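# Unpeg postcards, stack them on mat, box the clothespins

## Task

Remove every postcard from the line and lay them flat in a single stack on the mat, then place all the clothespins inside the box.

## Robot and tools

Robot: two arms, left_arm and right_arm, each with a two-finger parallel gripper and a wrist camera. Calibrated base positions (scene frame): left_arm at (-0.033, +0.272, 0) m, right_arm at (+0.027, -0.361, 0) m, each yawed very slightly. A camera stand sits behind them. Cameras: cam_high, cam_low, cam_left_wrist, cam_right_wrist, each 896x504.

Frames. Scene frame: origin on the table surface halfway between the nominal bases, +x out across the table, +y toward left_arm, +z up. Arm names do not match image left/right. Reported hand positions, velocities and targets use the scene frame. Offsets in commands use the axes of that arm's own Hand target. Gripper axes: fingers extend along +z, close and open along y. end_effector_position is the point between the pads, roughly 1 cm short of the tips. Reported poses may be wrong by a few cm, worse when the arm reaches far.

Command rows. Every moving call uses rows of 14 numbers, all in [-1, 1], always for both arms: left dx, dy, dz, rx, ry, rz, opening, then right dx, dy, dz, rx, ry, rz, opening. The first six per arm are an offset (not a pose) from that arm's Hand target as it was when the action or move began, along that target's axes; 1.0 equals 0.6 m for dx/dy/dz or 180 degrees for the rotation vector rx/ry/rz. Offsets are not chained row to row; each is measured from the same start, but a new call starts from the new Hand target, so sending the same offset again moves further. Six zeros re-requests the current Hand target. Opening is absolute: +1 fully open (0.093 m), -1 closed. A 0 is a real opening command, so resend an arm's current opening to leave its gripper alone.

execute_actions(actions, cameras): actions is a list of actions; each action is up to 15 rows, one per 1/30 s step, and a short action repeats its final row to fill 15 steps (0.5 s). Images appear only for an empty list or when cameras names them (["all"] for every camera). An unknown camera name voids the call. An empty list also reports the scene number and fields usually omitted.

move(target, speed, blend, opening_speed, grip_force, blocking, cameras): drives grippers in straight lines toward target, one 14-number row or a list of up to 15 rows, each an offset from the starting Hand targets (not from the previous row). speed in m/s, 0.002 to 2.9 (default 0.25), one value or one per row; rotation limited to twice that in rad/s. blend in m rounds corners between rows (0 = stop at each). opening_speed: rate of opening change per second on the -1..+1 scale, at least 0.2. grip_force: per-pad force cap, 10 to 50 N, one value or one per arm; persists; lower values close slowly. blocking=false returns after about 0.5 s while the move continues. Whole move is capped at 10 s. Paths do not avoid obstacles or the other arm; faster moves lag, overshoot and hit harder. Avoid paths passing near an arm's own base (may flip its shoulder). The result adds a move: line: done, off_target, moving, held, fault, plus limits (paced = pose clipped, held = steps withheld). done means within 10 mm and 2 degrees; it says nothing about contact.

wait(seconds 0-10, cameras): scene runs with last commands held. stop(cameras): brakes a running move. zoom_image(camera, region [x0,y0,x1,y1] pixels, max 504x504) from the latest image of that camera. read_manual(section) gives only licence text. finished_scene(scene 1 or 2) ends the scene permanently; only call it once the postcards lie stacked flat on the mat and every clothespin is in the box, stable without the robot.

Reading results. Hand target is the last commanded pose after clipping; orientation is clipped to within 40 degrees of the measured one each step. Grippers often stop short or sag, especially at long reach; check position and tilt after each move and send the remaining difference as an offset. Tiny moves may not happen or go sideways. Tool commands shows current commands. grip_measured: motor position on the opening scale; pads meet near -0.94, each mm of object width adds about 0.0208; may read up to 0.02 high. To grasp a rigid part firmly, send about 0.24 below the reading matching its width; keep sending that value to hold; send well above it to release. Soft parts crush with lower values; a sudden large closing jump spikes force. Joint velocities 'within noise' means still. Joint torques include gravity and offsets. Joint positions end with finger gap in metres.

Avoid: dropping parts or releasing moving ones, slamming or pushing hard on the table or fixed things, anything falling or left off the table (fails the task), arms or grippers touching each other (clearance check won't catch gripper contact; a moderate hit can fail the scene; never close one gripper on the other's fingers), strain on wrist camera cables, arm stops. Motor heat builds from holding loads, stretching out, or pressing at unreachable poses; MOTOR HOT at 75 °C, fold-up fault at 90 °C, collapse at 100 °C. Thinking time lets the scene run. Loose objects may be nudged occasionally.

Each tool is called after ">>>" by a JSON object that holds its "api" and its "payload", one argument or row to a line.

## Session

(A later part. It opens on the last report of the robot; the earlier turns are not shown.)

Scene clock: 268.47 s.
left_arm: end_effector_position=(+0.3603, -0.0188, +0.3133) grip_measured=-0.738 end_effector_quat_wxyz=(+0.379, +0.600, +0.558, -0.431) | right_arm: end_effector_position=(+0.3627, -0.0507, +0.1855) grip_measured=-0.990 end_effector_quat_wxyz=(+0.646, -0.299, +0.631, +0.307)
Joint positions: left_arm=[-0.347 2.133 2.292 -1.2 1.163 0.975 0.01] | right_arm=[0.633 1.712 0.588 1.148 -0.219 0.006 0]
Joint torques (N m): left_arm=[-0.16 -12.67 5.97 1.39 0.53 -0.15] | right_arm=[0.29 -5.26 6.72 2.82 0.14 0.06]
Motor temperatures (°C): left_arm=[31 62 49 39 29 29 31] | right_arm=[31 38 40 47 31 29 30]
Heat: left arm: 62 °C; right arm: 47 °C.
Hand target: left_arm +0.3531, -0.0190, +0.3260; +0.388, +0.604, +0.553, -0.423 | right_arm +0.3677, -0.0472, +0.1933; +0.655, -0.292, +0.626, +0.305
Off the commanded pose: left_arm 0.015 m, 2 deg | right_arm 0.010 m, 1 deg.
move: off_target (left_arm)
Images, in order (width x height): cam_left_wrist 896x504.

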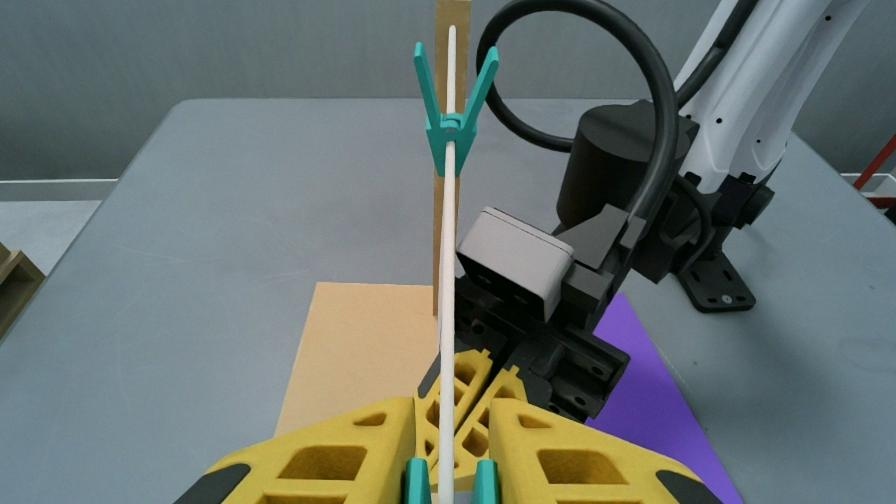

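>>> {"api": "move", "payload": {
  "target": [
    [-0.0533,0,-0.0194,0,0,0,-1,0,0,0,0,0,0,-1],
    [-0.0457,-0.1073,-0.0403,0,0,0,-1,0,0,-0.1667,0,0,0,-1],
    [0.21,-0.2338,-0.0602,-0.0894,0.1927,-0.0688,-1,0,0,-0.1667,0,0,0,-1]
  ],
  "speed": [0.05,0.15,0.15],
  "blend": [0.003,0.03,0],
  "cameras": ["all"]
}}

>>> {"api": "zoom_image", "payload": {
  "camera": "cam_high",
  "region": [370, 150, 570, 400]
}}

Scene clock: 295.40 s.
left_arm: end_effector_position=(+0.2213, +0.0696, +0.2165) grip_measured=-0.751 end_effector_quat_wxyz=(+0.230, +0.583, +0.756, -0.188) | right_arm: end_effector_position=(+0.3056, -0.1209, +0.1857) grip_measured=-0.990 end_effector_quat_wxyz=(+0.652, -0.294, +0.630, +0.303)
Joint positions: left_arm=[-0.471 1.422 1.376 -1.122 0.462 0.78 0.009] | right_arm=[0.547 1.377 0.253 1.159 -0.29 0.009 0]
Joint torques (N m): left_arm=[-0.24 -6.42 6.79 1.37 0.31 -0.18] | right_arm=[-0.91 -4.44 3.89 2.83 -0.18 0.07]
Motor temperatures (°C): left_arm=[31 64 49 40 29 29 32] | right_arm=[31 38 39 48 31 29 30]
Heat: left arm: 64 °C; right arm: 48 °C.
Hand target: left_arm +0.2201, +0.0698, +0.2199; +0.239, +0.580, +0.757, -0.184 | right_arm +0.3035, -0.1236, +0.1888; +0.655, -0.292, +0.626, +0.305
Off the commanded pose: left_arm 0.004 m, 1 deg | right_arm 0.005 m, 1 deg.
move: done

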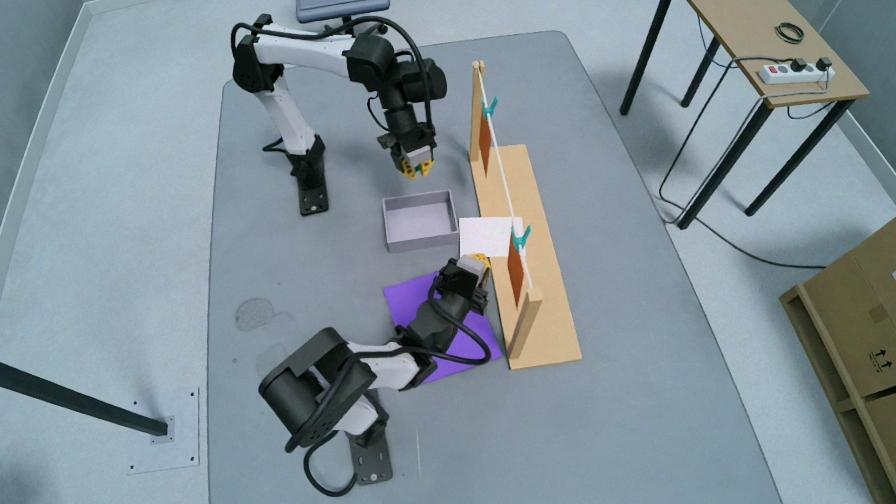

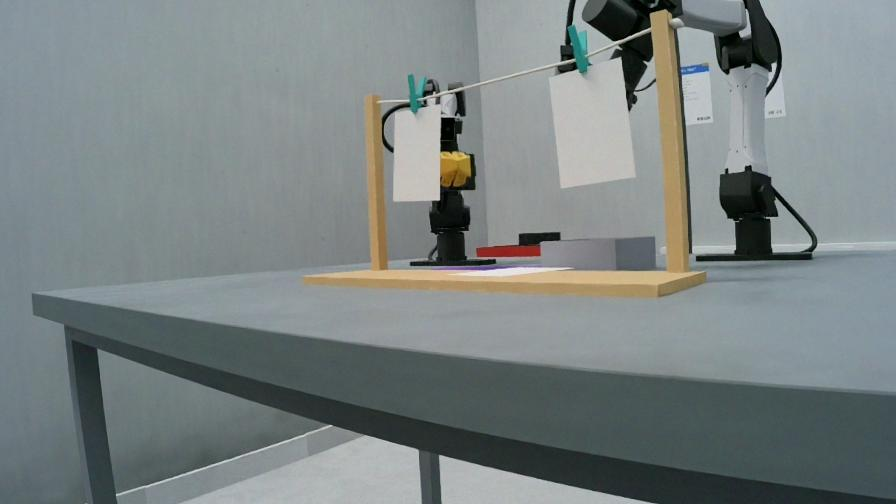

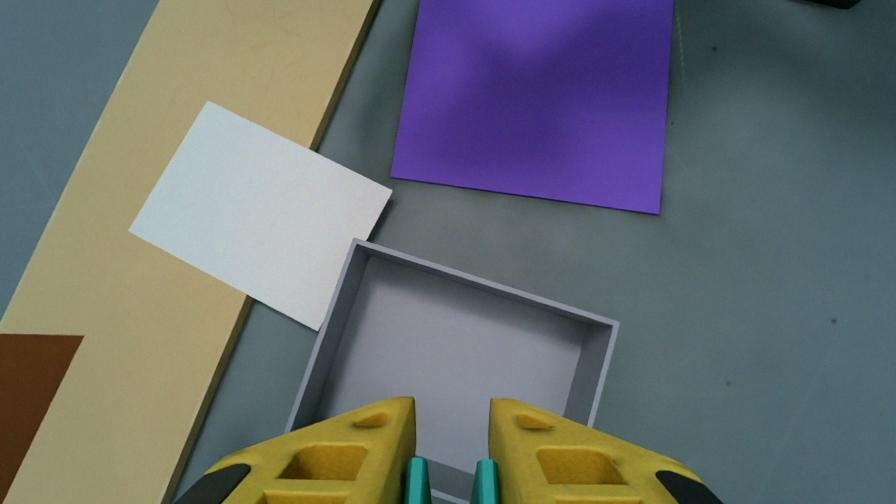

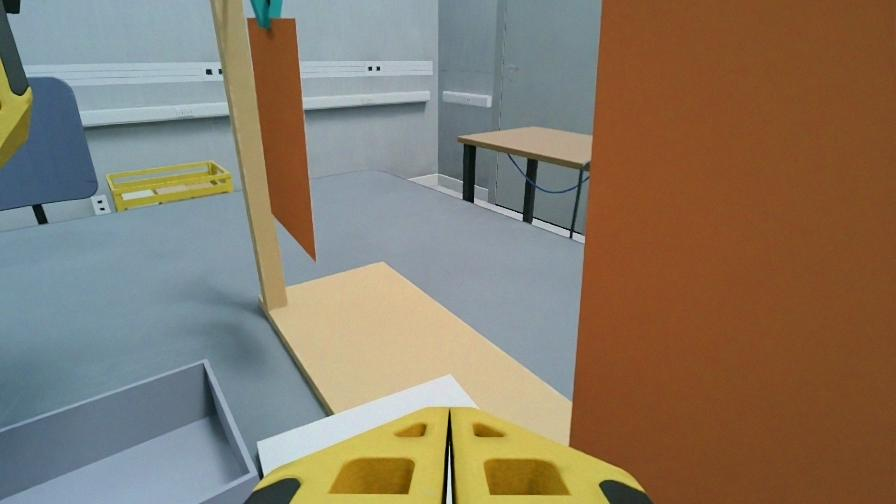

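Scaled by 2.016.

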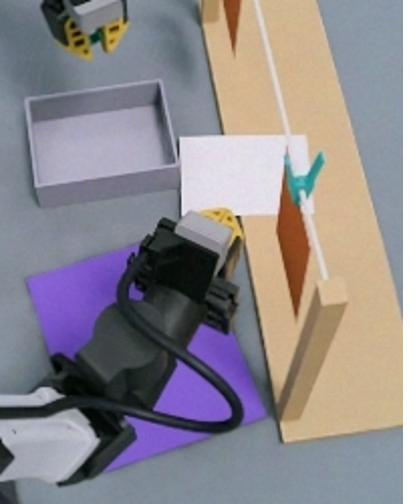

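>>> {"api": "move", "payload": {
  "target": [
    [0.108,0.0123,0.1278,0,0,0,-1,0.063,0.1064,-0.0407,0.044,0.1536,0.2029,-0.63],
    [0.169,0.0123,0.2173,0,0,0,-1,0.063,0.1064,-0.0407,0.088,0.3072,0.4058,-0.63]
  ],
  "speed": [0.15,0.1],
  "blend": [0.02,0],
  "cameras": ["cam_left_wrist","cam_right_wrist","cam_high"]
}}

Scene clock: 345.03 s.
left_arm: end_effector_position=(+0.2249, +0.0800, +0.0577) grip_measured=-0.751 end_effector_quat_wxyz=(+0.236, +0.575, +0.762, -0.182) | right_arm: end_effector_position=(+0.2350, -0.1037, +0.1399) grip_measured=-0.631 end_effector_quat_wxyz=(+0.042, +0.104, +0.922, +0.371)
Joint positions: left_arm=[-0.436 1.488 0.786 -0.462 0.461 0.792 0.009] | right_arm=[0.635 1.259 0.842 -0.512 -0.45 1.045 0.015]
Joint torques (N m): left_arm=[0.5 -4.3 6.56 1.45 0.55 0.11] | right_arm=[-0.91 -3.07 8.49 1.92 -0.45 0.06]
Motor temperatures (°C): left_arm=[31 49 47 39 29 29 33] | right_arm=[31 37 37 48 31 29 30]
Heat: left arm: 49 °C; right arm: 48 °C.
Hand target: left_arm +0.2250, +0.0796, +0.0548; +0.239, +0.581, +0.757, -0.184 | right_arm +0.2400, -0.0999, +0.1499; +0.043, +0.105, +0.918, +0.381
Off the commanded pose: left_arm 0.003 m, 1 deg | right_arm 0.012 m, 1 deg.
move: off_target (right_arm)
Images, in order (width x height): cam_high 896x504, cam_left_wrist 896x504, cam_right_wrist 896x504.

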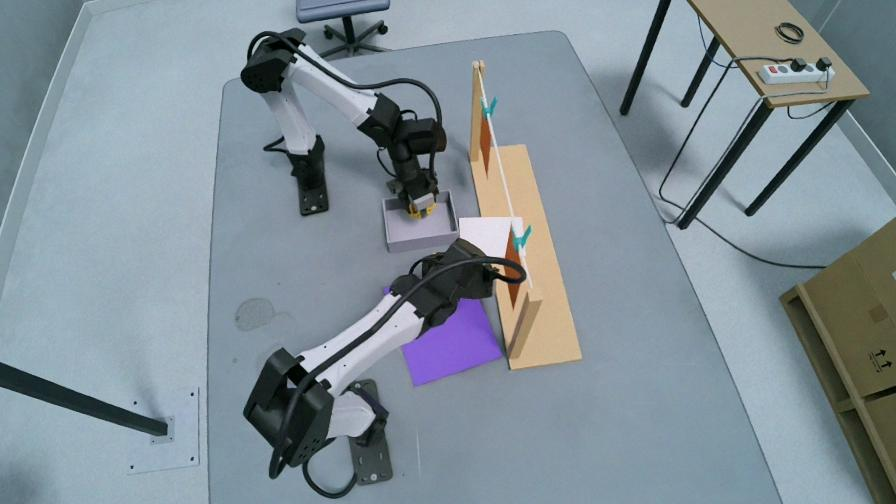

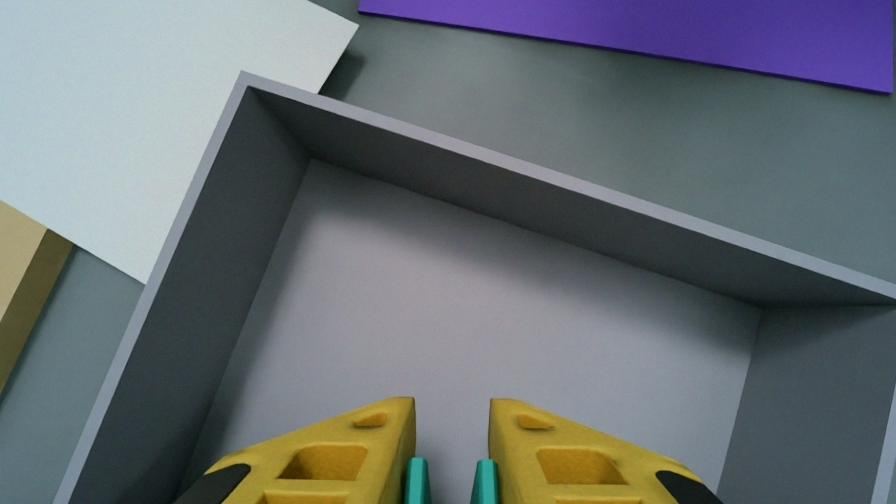

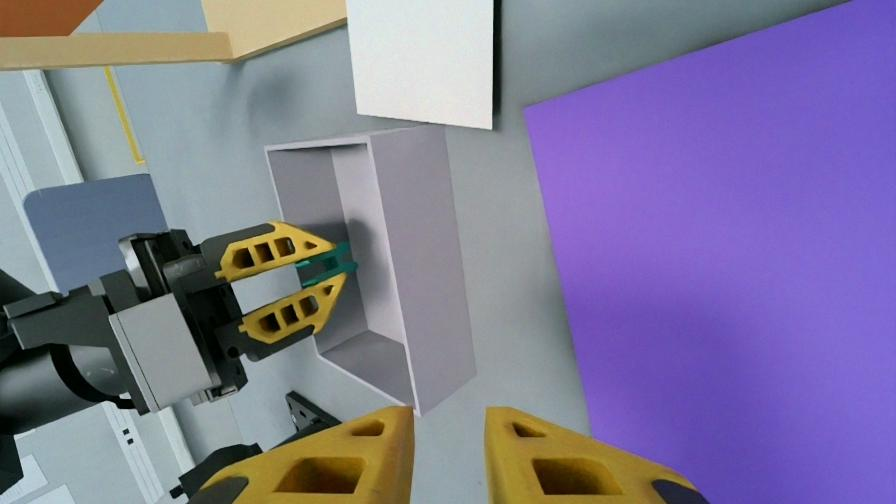

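>>> {"api": "move", "payload": {
  "target": [0,0,0,0,0,0,-0.2,0,0,0,0,0,0,-0.63],
  "opening_speed": 0.6,
  "cameras": ["cam_right_wrist"]
}}

>>> {"api": "zoom_image", "payload": {
  "camera": "cam_right_wrist",
  "region": [200, 0, 640, 260]
}}

Scene clock: 353.10 s.
left_arm: end_effector_position=(+0.2251, +0.0799, +0.0578) grip_measured=-0.202 end_effector_quat_wxyz=(+0.236, +0.575, +0.762, -0.182) | right_arm: end_effector_position=(+0.2348, -0.1037, +0.1398) grip_measured=-0.631 end_effector_quat_wxyz=(+0.041, +0.104, +0.922, +0.371)
Joint positions: left_arm=[-0.436 1.488 0.786 -0.461 0.461 0.792 0.036] | right_arm=[0.635 1.259 0.842 -0.513 -0.45 1.045 0.015]
Joint torques (N m): left_arm=[0.69 -4.31 6.19 1.47 0.51 0.18] | right_arm=[-0.91 -3.07 8.49 1.92 -0.45 0.06]
Heat: left arm: 47 °C; right arm: 47 °C.
Hand target: left_arm +0.2251, +0.0796, +0.0548; +0.239, +0.581, +0.757, -0.183 | right_arm +0.2400, -0.1000, +0.1499; +0.043, +0.105, +0.918, +0.381
Off the commanded pose: left_arm 0.003 m, 1 deg | right_arm 0.012 m, 1 deg.
move: off_target (right_arm)
Images, in order (width x height): cam_right_wrist 896x504.

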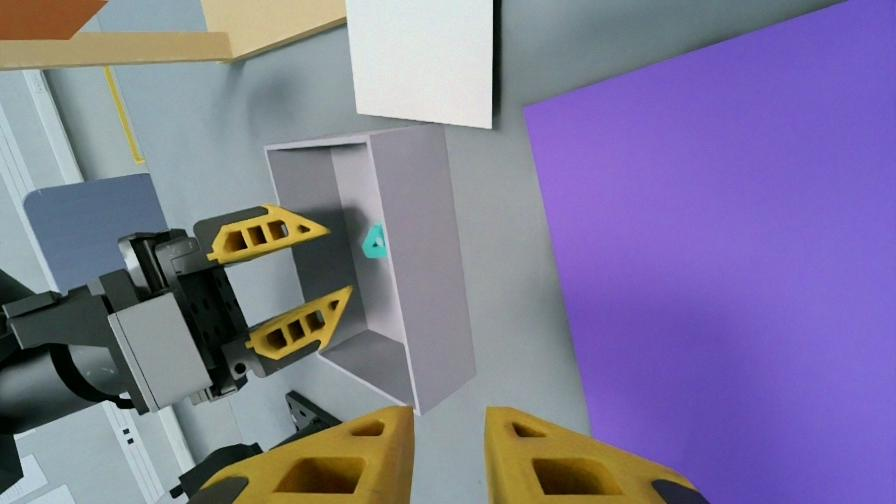

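Scaled by 1.145.

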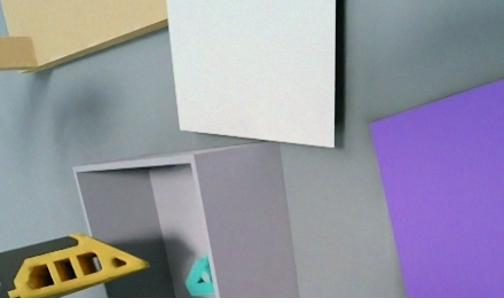

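>>> {"api": "move", "payload": {
  "target": [
    [0,0,-0.0833,0,0,0,-0.2,0.0142,0.017,0.1113,0,0,0,-0.63],
    [-0.0847,0.092,-0.439,0,0,0,-0.2,0.0148,-0.0595,0.1925,0,0,0,-0.63],
    [-0.0847,0.092,-0.439,0,0,0,-0.2,-0.1167,-0.038,0.214,0,0,0,-0.63]
  ],
  "speed": [0.1,0.15,0.08],
  "blend": [0.01,0.01,0],
  "cameras": ["all"]
}}

>>> {"api": "zoom_image", "payload": {
  "camera": "cam_right_wrist",
  "region": [300, 200, 600, 504]
}}

>>> {"api": "zoom_image", "payload": {
  "camera": "cam_low",
  "region": [360, 160, 660, 300]
}}

Scene clock: 419.00 s.
left_arm: end_effector_position=(+0.2530, +0.2000, +0.2880) grip_measured=-0.202 end_effector_quat_wxyz=(+0.271, +0.554, +0.771, -0.157) | right_arm: end_effector_position=(+0.3172, -0.0482, +0.0362) grip_measured=-0.631 end_effector_quat_wxyz=(+0.036, +0.113, +0.921, +0.372)
Joint positions: left_arm=[0.048 1.514 1.761 -1.573 0.596 1.249 0.036] | right_arm=[0.611 1.823 0.938 -0.055 -0.467 1.044 0.015]
Joint torques (N m): left_arm=[0.53 -5.83 8.68 0.87 0.64 0.19] | right_arm=[-0.69 -6.49 7.3 1.98 -0.41 -0.17]
Motor temperatures (°C): left_arm=[31 43 47 40 29 29 31] | right_arm=[31 36 42 44 31 29 30]
Heat: left arm: 47 °C; right arm: 44 °C.
Hand target: left_arm +0.2502, +0.1998, +0.2997; +0.239, +0.580, +0.757, -0.184 | right_arm +0.3251, -0.0429, +0.0431; +0.043, +0.105, +0.918, +0.381
Off the commanded pose: left_arm 0.012 m, 6 deg | right_arm 0.012 m, 2 deg.
joint sent to its limit (left arm) — joint 4 (wrist pitch), lower limit. The joint targets are off in orientation, not in position.
move: off_target (left_arm, right_arm)

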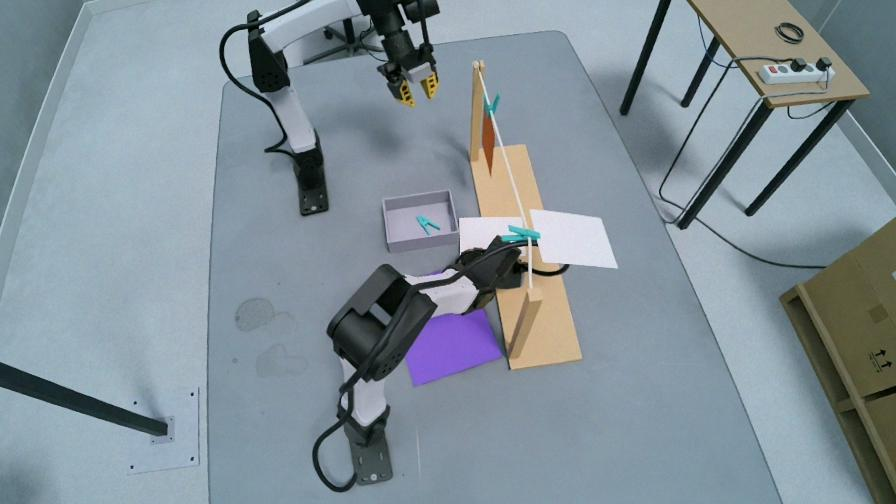

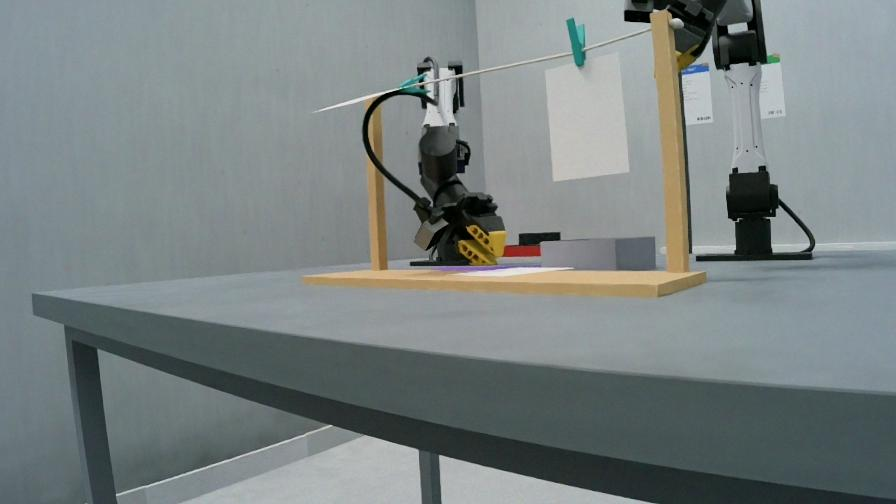

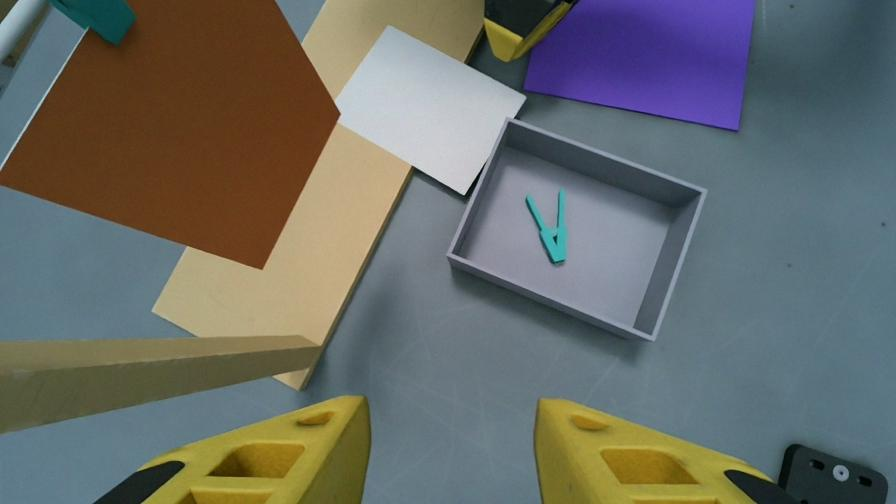

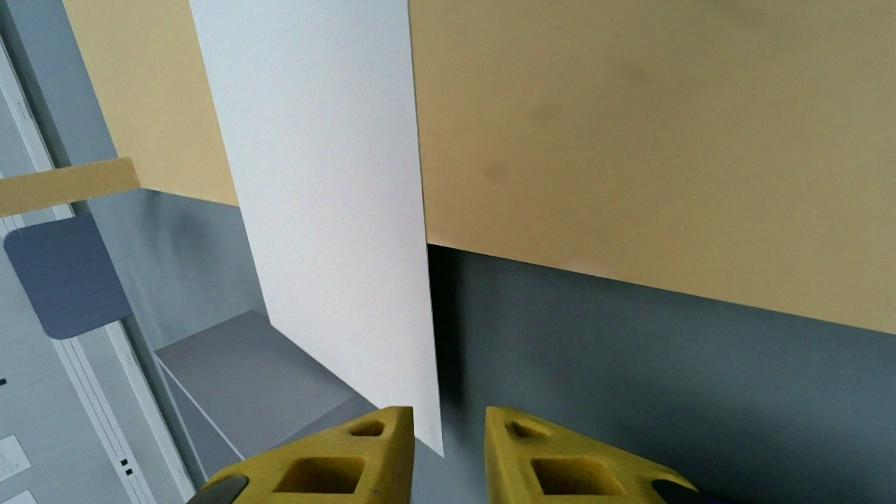

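Scaled by 1.658.

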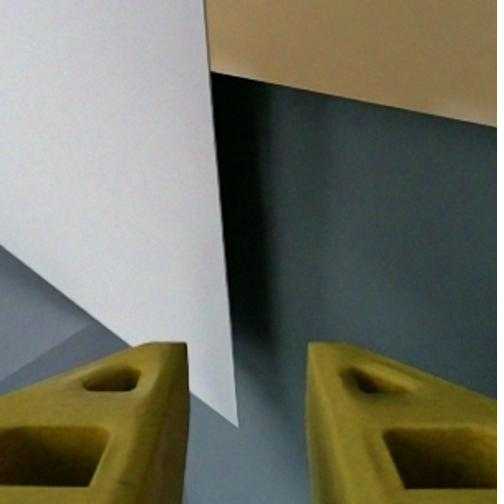

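Scaled by 1.680.

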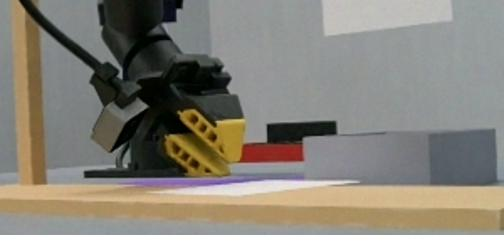

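>>> {"api": "move", "payload": {
  "target": [
    [-0.0847,0.092,-0.439,0,0,0,-0.2,-0.0097,-0.0102,0.0134,0,0,0,-0.63],
    [0,0,0,0,0,0,-0.2,-0.0101,0.0044,0.028,0,0,0,-0.63]
  ],
  "speed": 0.05,
  "cameras": ["cam_right_wrist","cam_high"]
}}

Scene clock: 475.53 s.
left_arm: end_effector_position=(+0.2711, +0.2799, +0.4556) grip_measured=-0.202 end_effector_quat_wxyz=(+0.541, +0.431, +0.718, -0.077) | right_arm: end_effector_position=(+0.3216, -0.0472, +0.0248) grip_measured=-0.631 end_effector_quat_wxyz=(+0.030, +0.113, +0.923, +0.366)
Joint positions: left_arm=[0.485 1.556 2.253 -1.578 1.02 1.202 0.036] | right_arm=[0.604 1.871 0.957 -0.047 -0.473 1.033 0.015]
Joint torques (N m): left_arm=[-0.25 -5 4.38 1.53 0.48 0.16] | right_arm=[-0.32 -6.68 7.17 2.18 -0.36 -0.08]
Heat: left arm: 50 °C; right arm: 43 °C.
Hand target: left_arm +0.2663, +0.2769, +0.4565; +0.509, +0.465, +0.719, -0.091 (not the last commanded pose) | right_arm +0.3319, -0.0389, +0.0332; +0.043, +0.105, +0.918, +0.380 (not the last commanded pose)
Off the commanded pose: left_arm 0.177 m, 41 deg; orientation clipped | right_arm 0.022 m, 2 deg.
elbow stopped short (left arm): the move would have taken joint 3 (elbow) straighter than the controller allows.
joint sent to its limit (left arm) — joint 4 (wrist pitch), lower limit.
move: off_target (left_arm, right_arm; path cut at 10 s); path passed 1 of 2 targets; limits=paced
Images, in order (width x height): cam_high 896x504, cam_right_wrist 896x504.

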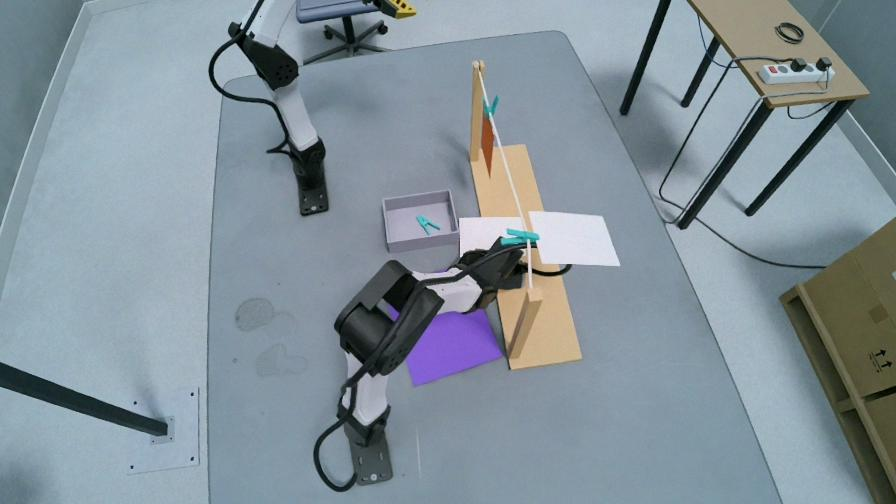

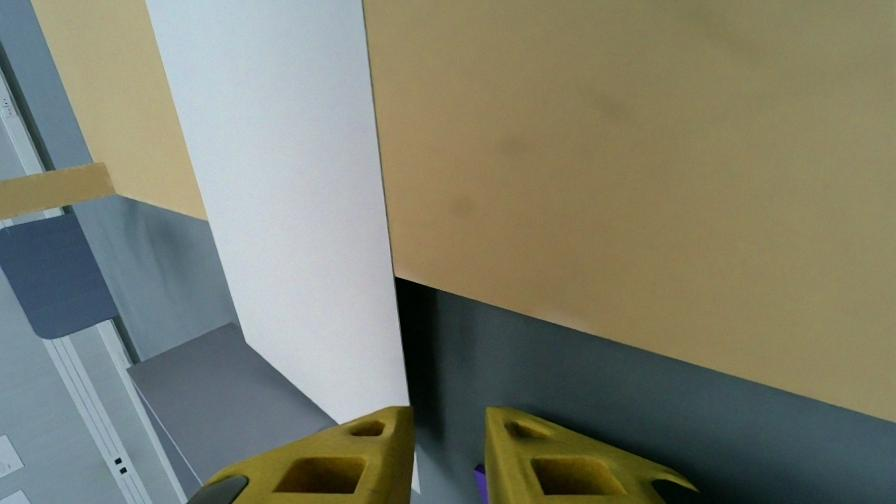

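>>> {"api": "move", "payload": {
  "target": [0.0653,-0.2152,0.2163,0.0762,-0.059,-0.0872,-0.2,0.0053,0.0161,0.0161,0,0,0,-0.63],
  "speed": 0.1,
  "cameras": ["cam_right_wrist"]
}}

>>> {"api": "zoom_image", "payload": {
  "camera": "cam_right_wrist",
  "region": [300, 250, 600, 504]
}}

Scene clock: 505.43 s.
left_arm: end_effector_position=(+0.2513, +0.1507, +0.3198) grip_measured=-0.202 end_effector_quat_wxyz=(+0.494, +0.411, +0.710, -0.289) | right_arm: end_effector_position=(+0.3217, -0.0338, +0.0262) grip_measured=-0.631 end_effector_quat_wxyz=(+0.026, +0.110, +0.922, +0.371)
Joint positions: left_arm=[0.046 1.139 1.192 -0.766 1.015 0.628 0.036] | right_arm=[0.629 1.896 0.991 -0.043 -0.473 1.056 0.015]
Joint torques (N m): left_arm=[-0.16 -3.58 6.76 1.89 0.37 -0.14] | right_arm=[0.38 -6.87 7.23 2.21 -0.13 0]
Heat: left arm: 47 °C; right arm: 44 °C.
Hand target: left_arm +0.2500, +0.1499, +0.3199; +0.497, +0.409, +0.710, -0.287 | right_arm +0.3319, -0.0249, +0.0333; +0.044, +0.105, +0.918, +0.381
Off the commanded pose: left_arm 0.002 m, 0 deg | right_arm 0.015 m, 2 deg.
move: off_target (right_arm)
Images, in order (width x height): cam_right_wrist 896x504.

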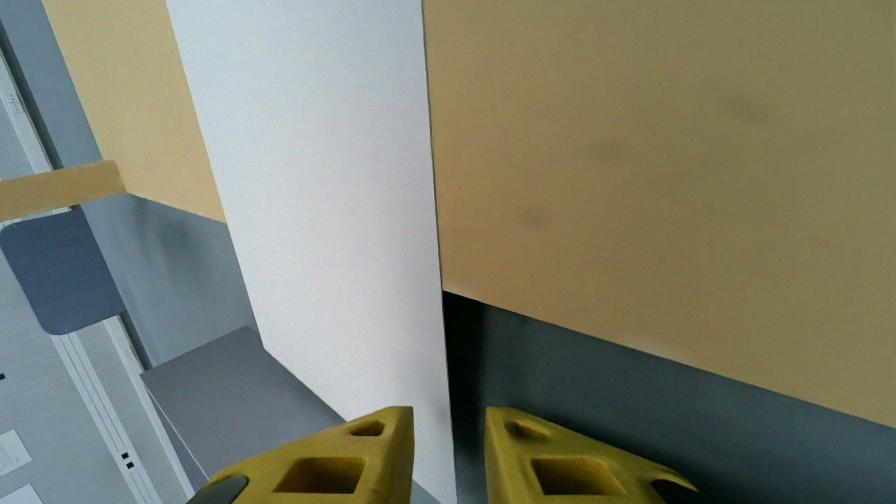

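Scaled by 1.680.

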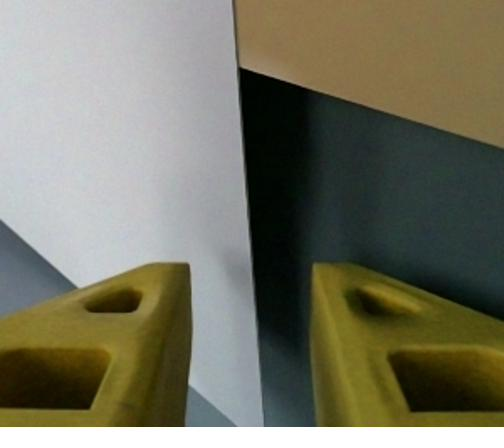

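>>> {"api": "move", "payload": {
  "target": [0,0,0,0,0,0,-0.2,0.0038,0.0115,0.0115,0,0,0,-0.63],
  "speed": 0.05,
  "cameras": ["cam_right_wrist"]
}}

>>> {"api": "zoom_image", "payload": {
  "camera": "cam_right_wrist",
  "region": [300, 250, 600, 504]
}}

Scene clock: 512.33 s.
left_arm: end_effector_position=(+0.2514, +0.1507, +0.3199) grip_measured=-0.202 end_effector_quat_wxyz=(+0.494, +0.411, +0.710, -0.289) | right_arm: end_effector_position=(+0.3214, -0.0233, +0.0266) grip_measured=-0.631 end_effector_quat_wxyz=(+0.025, +0.109, +0.921, +0.373)
Joint positions: left_arm=[0.046 1.139 1.192 -0.765 1.015 0.628 0.036] | right_arm=[0.651 1.915 1.017 -0.04 -0.464 1.074 0.015]
Joint torques (N m): left_arm=[-0.12 -3.22 6.57 1.93 0.4 -0.17] | right_arm=[0.36 -7.02 7.27 2.21 -0.08 0.01]
Heat: left arm: 48 °C; right arm: 44 °C.
Hand target: left_arm +0.2500, +0.1499, +0.3199; +0.497, +0.409, +0.710, -0.287 | right_arm +0.3318, -0.0148, +0.0332; +0.043, +0.105, +0.918, +0.380
Off the commanded pose: left_arm 0.002 m, 0 deg | right_arm 0.015 m, 2 deg.
move: off_target (right_arm)
Images, in order (width x height): cam_right_wrist 896x504.

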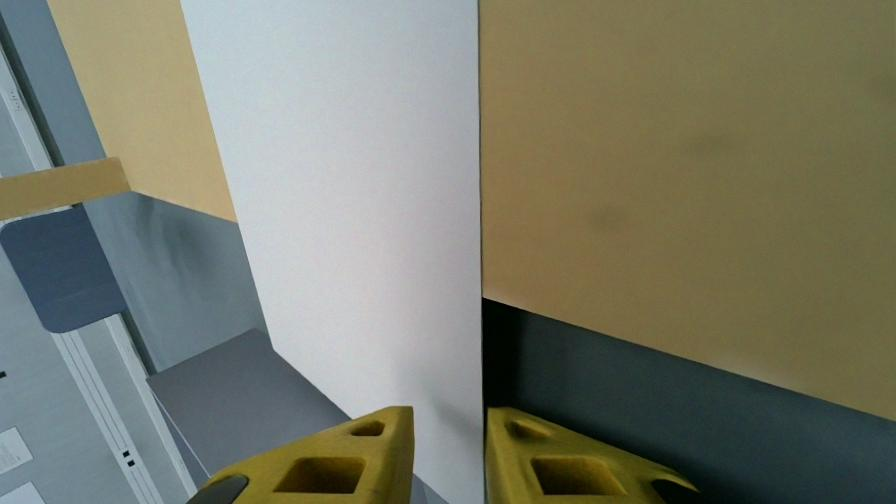

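Scaled by 1.680.

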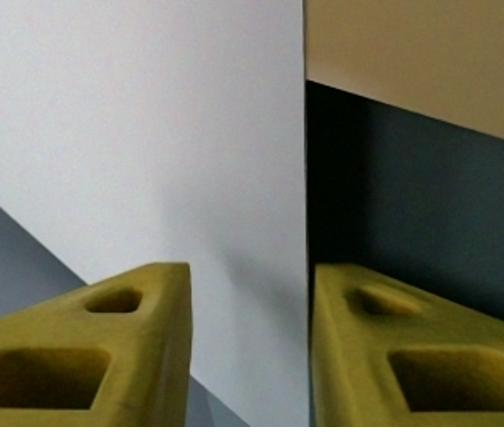

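>>> {"api": "move", "payload": {
  "target": [0,0,0,0,0,0,-0.2,0,0,0.009,0,0,0,-0.63],
  "speed": 0.05
}}

>>> {"api": "move", "payload": {
  "target": [0,0,0,0,0,0,-0.2,0,0,0,0,0,0,-1],
  "opening_speed": 0.4,
  "cameras": ["cam_right_wrist","cam_low"]
}}

>>> {"api": "zoom_image", "payload": {
  "camera": "cam_right_wrist",
  "region": [300, 250, 600, 504]
}}

Scene clock: 524.17 s.
left_arm: end_effector_position=(+0.2514, +0.1507, +0.3199) grip_measured=-0.202 end_effector_quat_wxyz=(+0.494, +0.411, +0.710, -0.289) | right_arm: end_effector_position=(+0.3228, -0.0200, +0.0232) grip_measured=-0.631 end_effector_quat_wxyz=(+0.025, +0.109, +0.921, +0.373)
Joint positions: left_arm=[0.046 1.139 1.192 -0.765 1.015 0.628 0.036] | right_arm=[0.657 1.933 1.025 -0.027 -0.459 1.08 0.015]
Joint torques (N m): left_arm=[-0.2 -3.54 7.08 1.86 0.42 -0.14] | right_arm=[0.43 -7.08 7.21 2.21 -0.08 0.01]
Motor temperatures (°C): left_arm=[31 42 48 42 29 29 31] | right_arm=[31 41 40 43 31 29 30]
Heat: left arm: 48 °C; right arm: 43 °C.
Hand target: left_arm +0.2500, +0.1499, +0.3199; +0.497, +0.409, +0.710, -0.287 | right_arm +0.3328, -0.0112, +0.0294; +0.044, +0.105, +0.918, +0.380
Off the commanded pose: left_arm 0.002 m, 0 deg | right_arm 0.015 m, 2 deg.
move: off_target (right_arm)

Scene clock: 525.30 s.
left_arm: end_effector_position=(+0.2514, +0.1507, +0.3199) grip_measured=-0.202 end_effector_quat_wxyz=(+0.494, +0.411, +0.710, -0.289) | right_arm: end_effector_position=(+0.3230, -0.0199, +0.0233) grip_measured=-0.990 end_effector_quat_wxyz=(+0.026, +0.109, +0.921, +0.373)
Joint positions: left_arm=[0.046 1.139 1.192 -0.765 1.015 0.628 0.036] | right_arm=[0.657 1.933 1.025 -0.026 -0.459 1.08 0]
Joint torques (N m): left_arm=[-0.31 -3.64 6.99 1.86 0.4 -0.12] | right_arm=[0.43 -7.08 7.21 2.21 -0.08 0]
Heat: left arm: 48 °C; right arm: 43 °C.
Hand target: left_arm +0.2500, +0.1499, +0.3199; +0.497, +0.409, +0.710, -0.287 | right_arm +0.3328, -0.0111, +0.0294; +0.044, +0.105, +0.918, +0.380
Off the commanded pose: left_arm 0.002 m, 0 deg | right_arm 0.014 m, 2 deg.
move: off_target (right_arm)
Images, in order (width x height): cam_low 896x504, cam_right_wrist 896x504.

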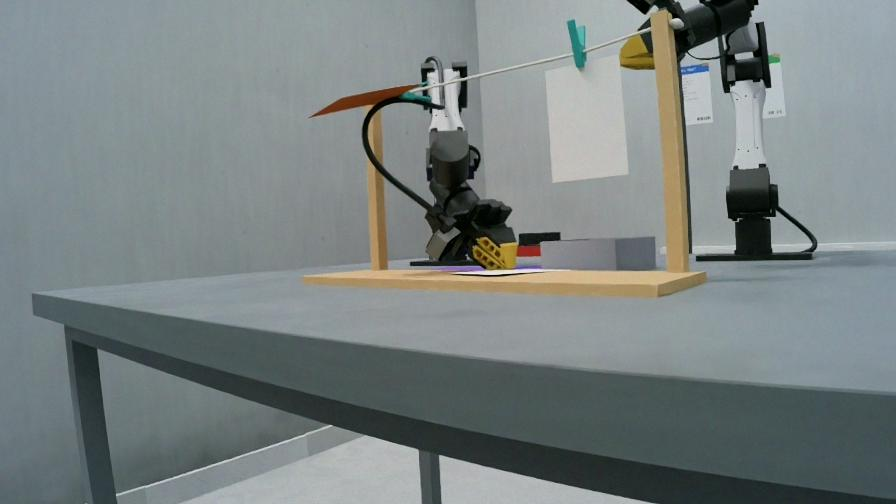

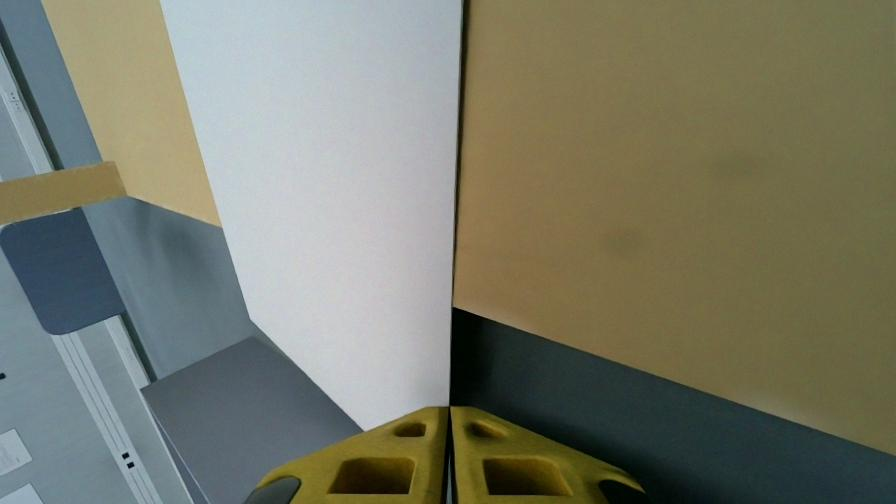

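Scaled by 1.680.

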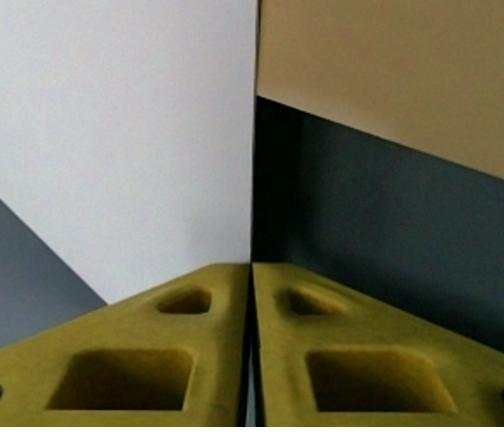

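>>> {"api": "move", "payload": {
  "target": [0,0,0,0,0,0,-0.2,0,0.0354,-0.0354,0,0,0,-1],
  "speed": 0.06,
  "cameras": ["cam_right_wrist","cam_low","cam_left_wrist"]
}}

Scene clock: 535.37 s.
left_arm: end_effector_position=(+0.2514, +0.1507, +0.3199) grip_measured=-0.202 end_effector_quat_wxyz=(+0.494, +0.411, +0.710, -0.289) | right_arm: end_effector_position=(+0.3245, -0.0186, +0.0395) grip_measured=-0.990 end_effector_quat_wxyz=(+0.020, +0.112, +0.923, +0.368)
Joint positions: left_arm=[0.046 1.139 1.192 -0.765 1.015 0.628 0.036] | right_arm=[0.657 1.906 1.076 -0.119 -0.459 1.081 0]
Joint torques (N m): left_arm=[-0.08 -3.23 6.8 1.82 0.46 -0.17] | right_arm=[0.46 -10.11 7.32 1.92 -0.09 -0.01]
Heat: left arm: 48 °C; right arm: 44 °C.
Hand target: left_arm +0.2500, +0.1499, +0.3199; +0.497, +0.409, +0.710, -0.287 | right_arm +0.3327, -0.0112, +0.0595; +0.044, +0.105, +0.918, +0.381
Off the commanded pose: left_arm 0.002 m, 0 deg | right_arm 0.023 m, 3 deg.
move: off_target (right_arm)
Images, in order (width x height): cam_low 896x504, cam_left_wrist 896x504, cam_right_wrist 896x504.

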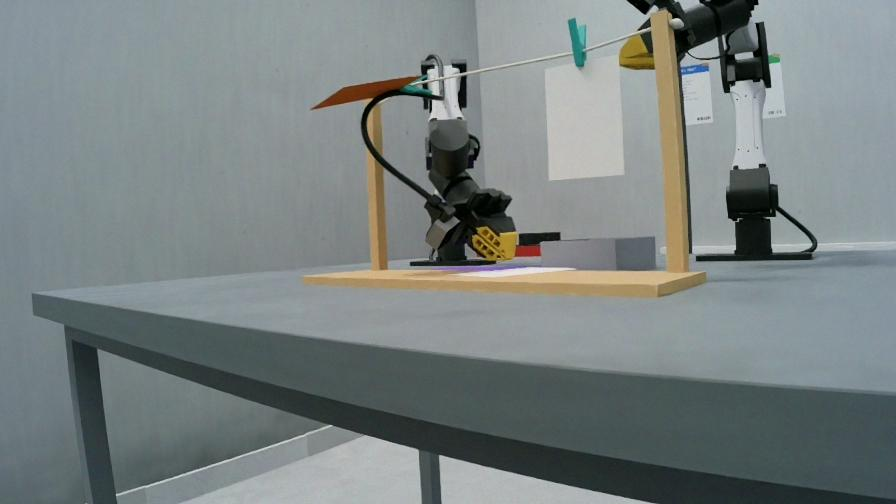

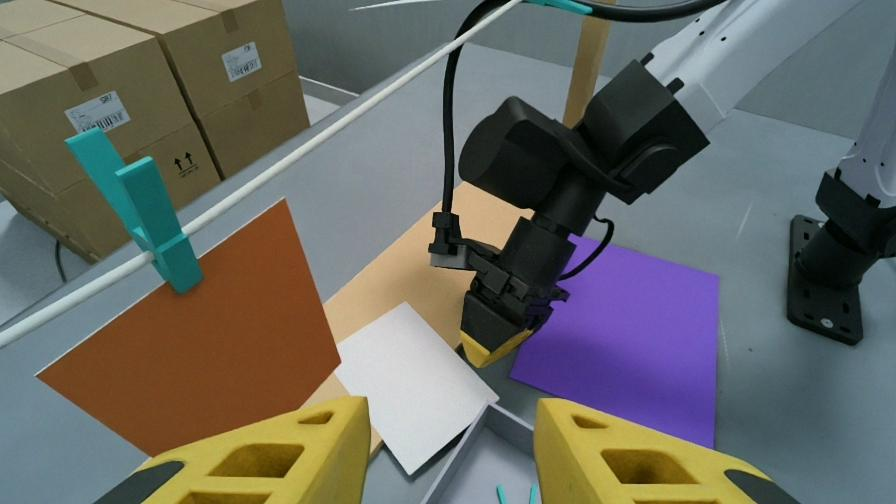

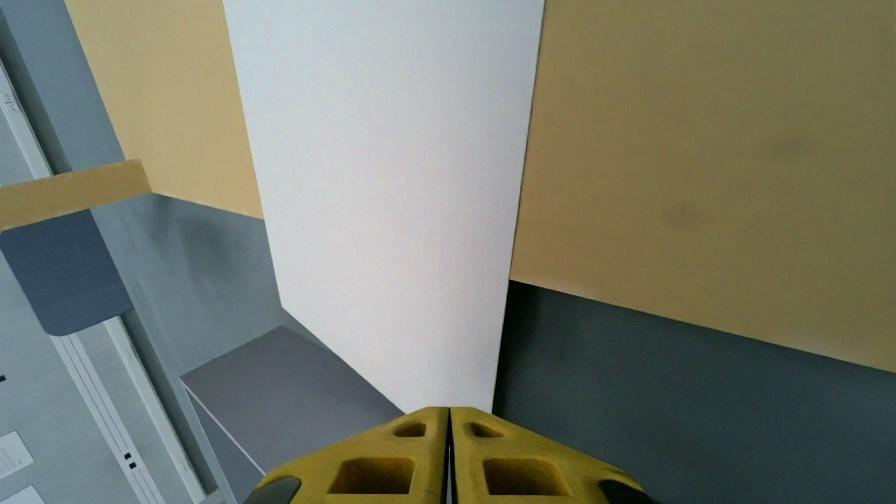

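>>> {"api": "move", "payload": {
  "target": [
    [0,0,0,0,0,0,-0.2,-0.0038,-0.047,-0.0363,0,0,0,-1],
    [0,0,0,0,0,0,-0.2,-0.0038,-0.0705,-0.0128,0,0,0,-0.6]
  ],
  "speed": 0.08,
  "cameras": ["cam_right_wrist","cam_low"]
}}

Scene clock: 591.80 s.
left_arm: end_effector_position=(+0.2514, +0.1507, +0.3199) grip_measured=-0.202 end_effector_quat_wxyz=(+0.494, +0.411, +0.710, -0.289) | right_arm: end_effector_position=(+0.3260, -0.0462, +0.0372) grip_measured=-0.601 end_effector_quat_wxyz=(+0.040, +0.111, +0.919, +0.376)
Joint positions: left_arm=[0.046 1.139 1.192 -0.765 1.015 0.628 0.036] | right_arm=[0.6 1.845 0.964 -0.051 -0.474 1.033 0.016]
Joint torques (N m): left_arm=[-0.1 -3.54 6.79 1.88 0.38 -0.16] | right_arm=[-0.64 -6.79 4.37 2.26 -0.41 -0.16]
Heat: left arm: 49 °C; right arm: 44 °C.
Hand target: left_arm +0.2500, +0.1499, +0.3199; +0.497, +0.409, +0.710, -0.287 | right_arm +0.3270, -0.0460, +0.0350; +0.044, +0.105, +0.918, +0.381
Off the commanded pose: left_arm 0.002 m, 0 deg | right_arm 0.002 m, 1 deg.
move: done
Images, in order (width x height): cam_low 896x504, cam_right_wrist 896x504.

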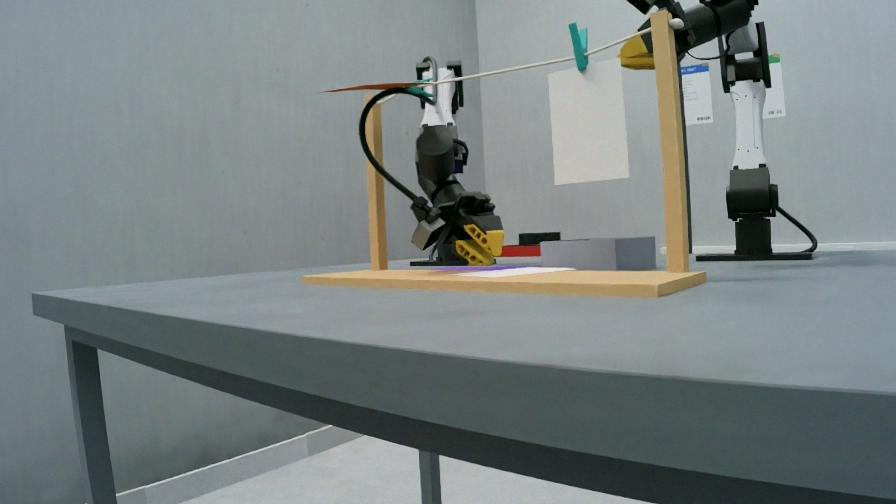

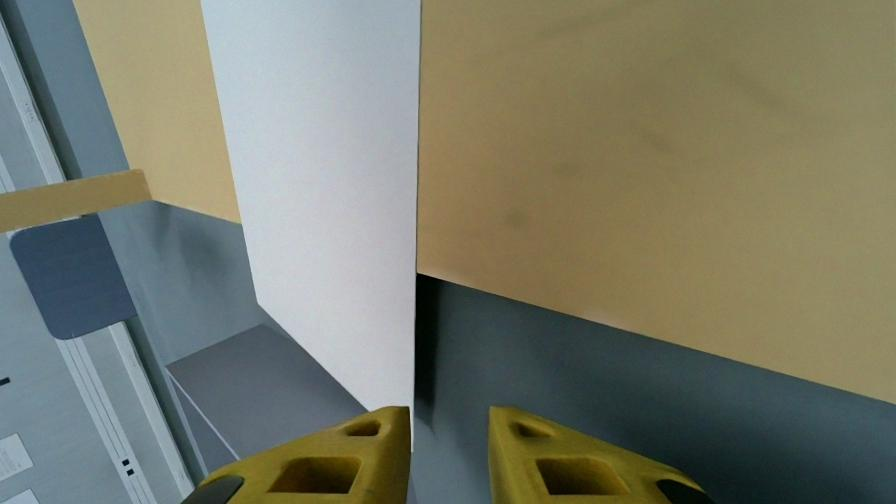

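>>> {"api": "move", "payload": {
  "target": [0,0,0,0,0,0,-0.2,0.0023,-0.0055,0.0192,0,0,0,-0.6],
  "speed": 0.05
}}

Scene clock: 597.07 s.
left_arm: end_effector_position=(+0.2514, +0.1507, +0.3199) grip_measured=-0.202 end_effector_quat_wxyz=(+0.494, +0.411, +0.710, -0.289) | right_arm: end_effector_position=(+0.3289, -0.0419, +0.0283) grip_measured=-0.601 end_effector_quat_wxyz=(+0.043, +0.108, +0.918, +0.379)
Joint positions: left_arm=[0.046 1.139 1.192 -0.765 1.015 0.628 0.036] | right_arm=[0.604 1.881 0.964 -0.005 -0.474 1.033 0.016]
Joint torques (N m): left_arm=[-0.01 -3.11 6.9 1.98 0.33 -0.2] | right_arm=[0.34 -6.9 4.1 2.26 -0.31 -0.01]
Heat: left arm: 49 °C; right arm: 43 °C.
Hand target: left_arm +0.2500, +0.1499, +0.3199; +0.497, +0.409, +0.710, -0.287 | right_arm +0.3269, -0.0400, +0.0245; +0.043, +0.105, +0.918, +0.381
Off the commanded pose: left_arm 0.002 m, 0 deg | right_arm 0.005 m, 0 deg.
move: done

>>> {"api": "move", "payload": {
  "target": [0,0,0,0,0,0,-0.2,0.0098,0.0275,0.0325,0,0,0,-0.6],
  "speed": 0.06,
  "cameras": ["cam_right_wrist"]
}}

>>> {"api": "zoom_image", "payload": {
  "camera": "cam_right_wrist",
  "region": [300, 250, 600, 504]
}}

Scene clock: 603.83 s.
left_arm: end_effector_position=(+0.2514, +0.1507, +0.3199) grip_measured=-0.202 end_effector_quat_wxyz=(+0.494, +0.411, +0.710, -0.289) | right_arm: end_effector_position=(+0.3186, -0.0198, +0.0205) grip_measured=-0.601 end_effector_quat_wxyz=(+0.028, +0.106, +0.919, +0.379)
Joint positions: left_arm=[0.046 1.139 1.192 -0.765 1.015 0.628 0.036] | right_arm=[0.662 1.928 0.991 0.02 -0.462 1.085 0.016]
Joint torques (N m): left_arm=[-0.34 -3.62 6.74 1.89 0.47 -0.15] | right_arm=[0.36 -6.68 6.79 2.16 0 -0.02]
Heat: left arm: 49 °C; right arm: 44 °C.
Hand target: left_arm +0.2500, +0.1499, +0.3199; +0.497, +0.409, +0.710, -0.287 | right_arm +0.3270, -0.0140, +0.0224; +0.044, +0.105, +0.918, +0.380
Off the commanded pose: left_arm 0.002 m, 0 deg | right_arm 0.010 m, 2 deg.
move: done
Images, in order (width x height): cam_right_wrist 896x504.

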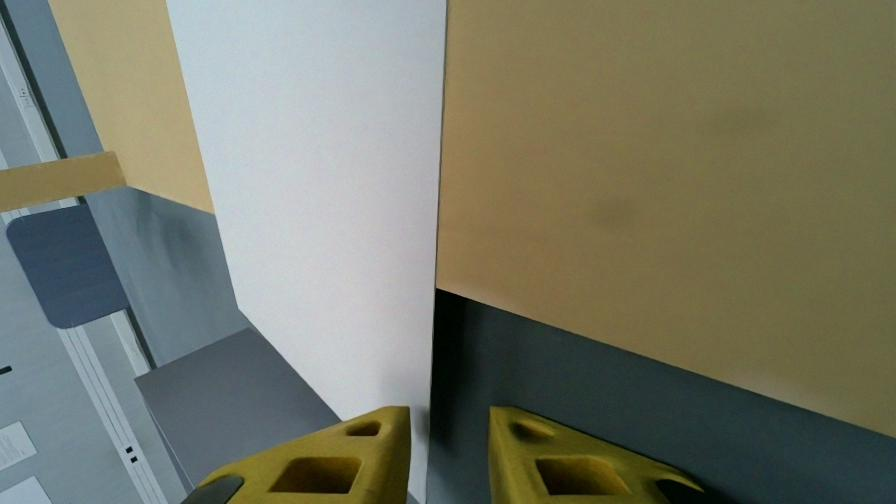

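Scaled by 1.680.

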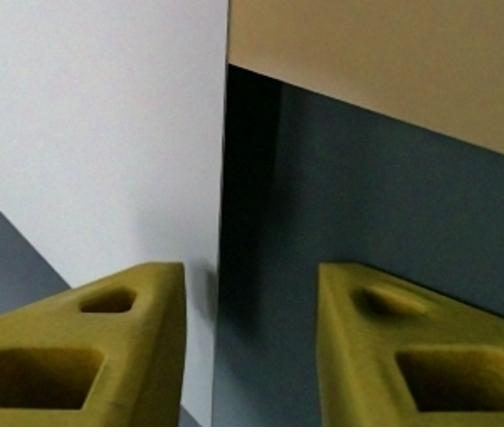

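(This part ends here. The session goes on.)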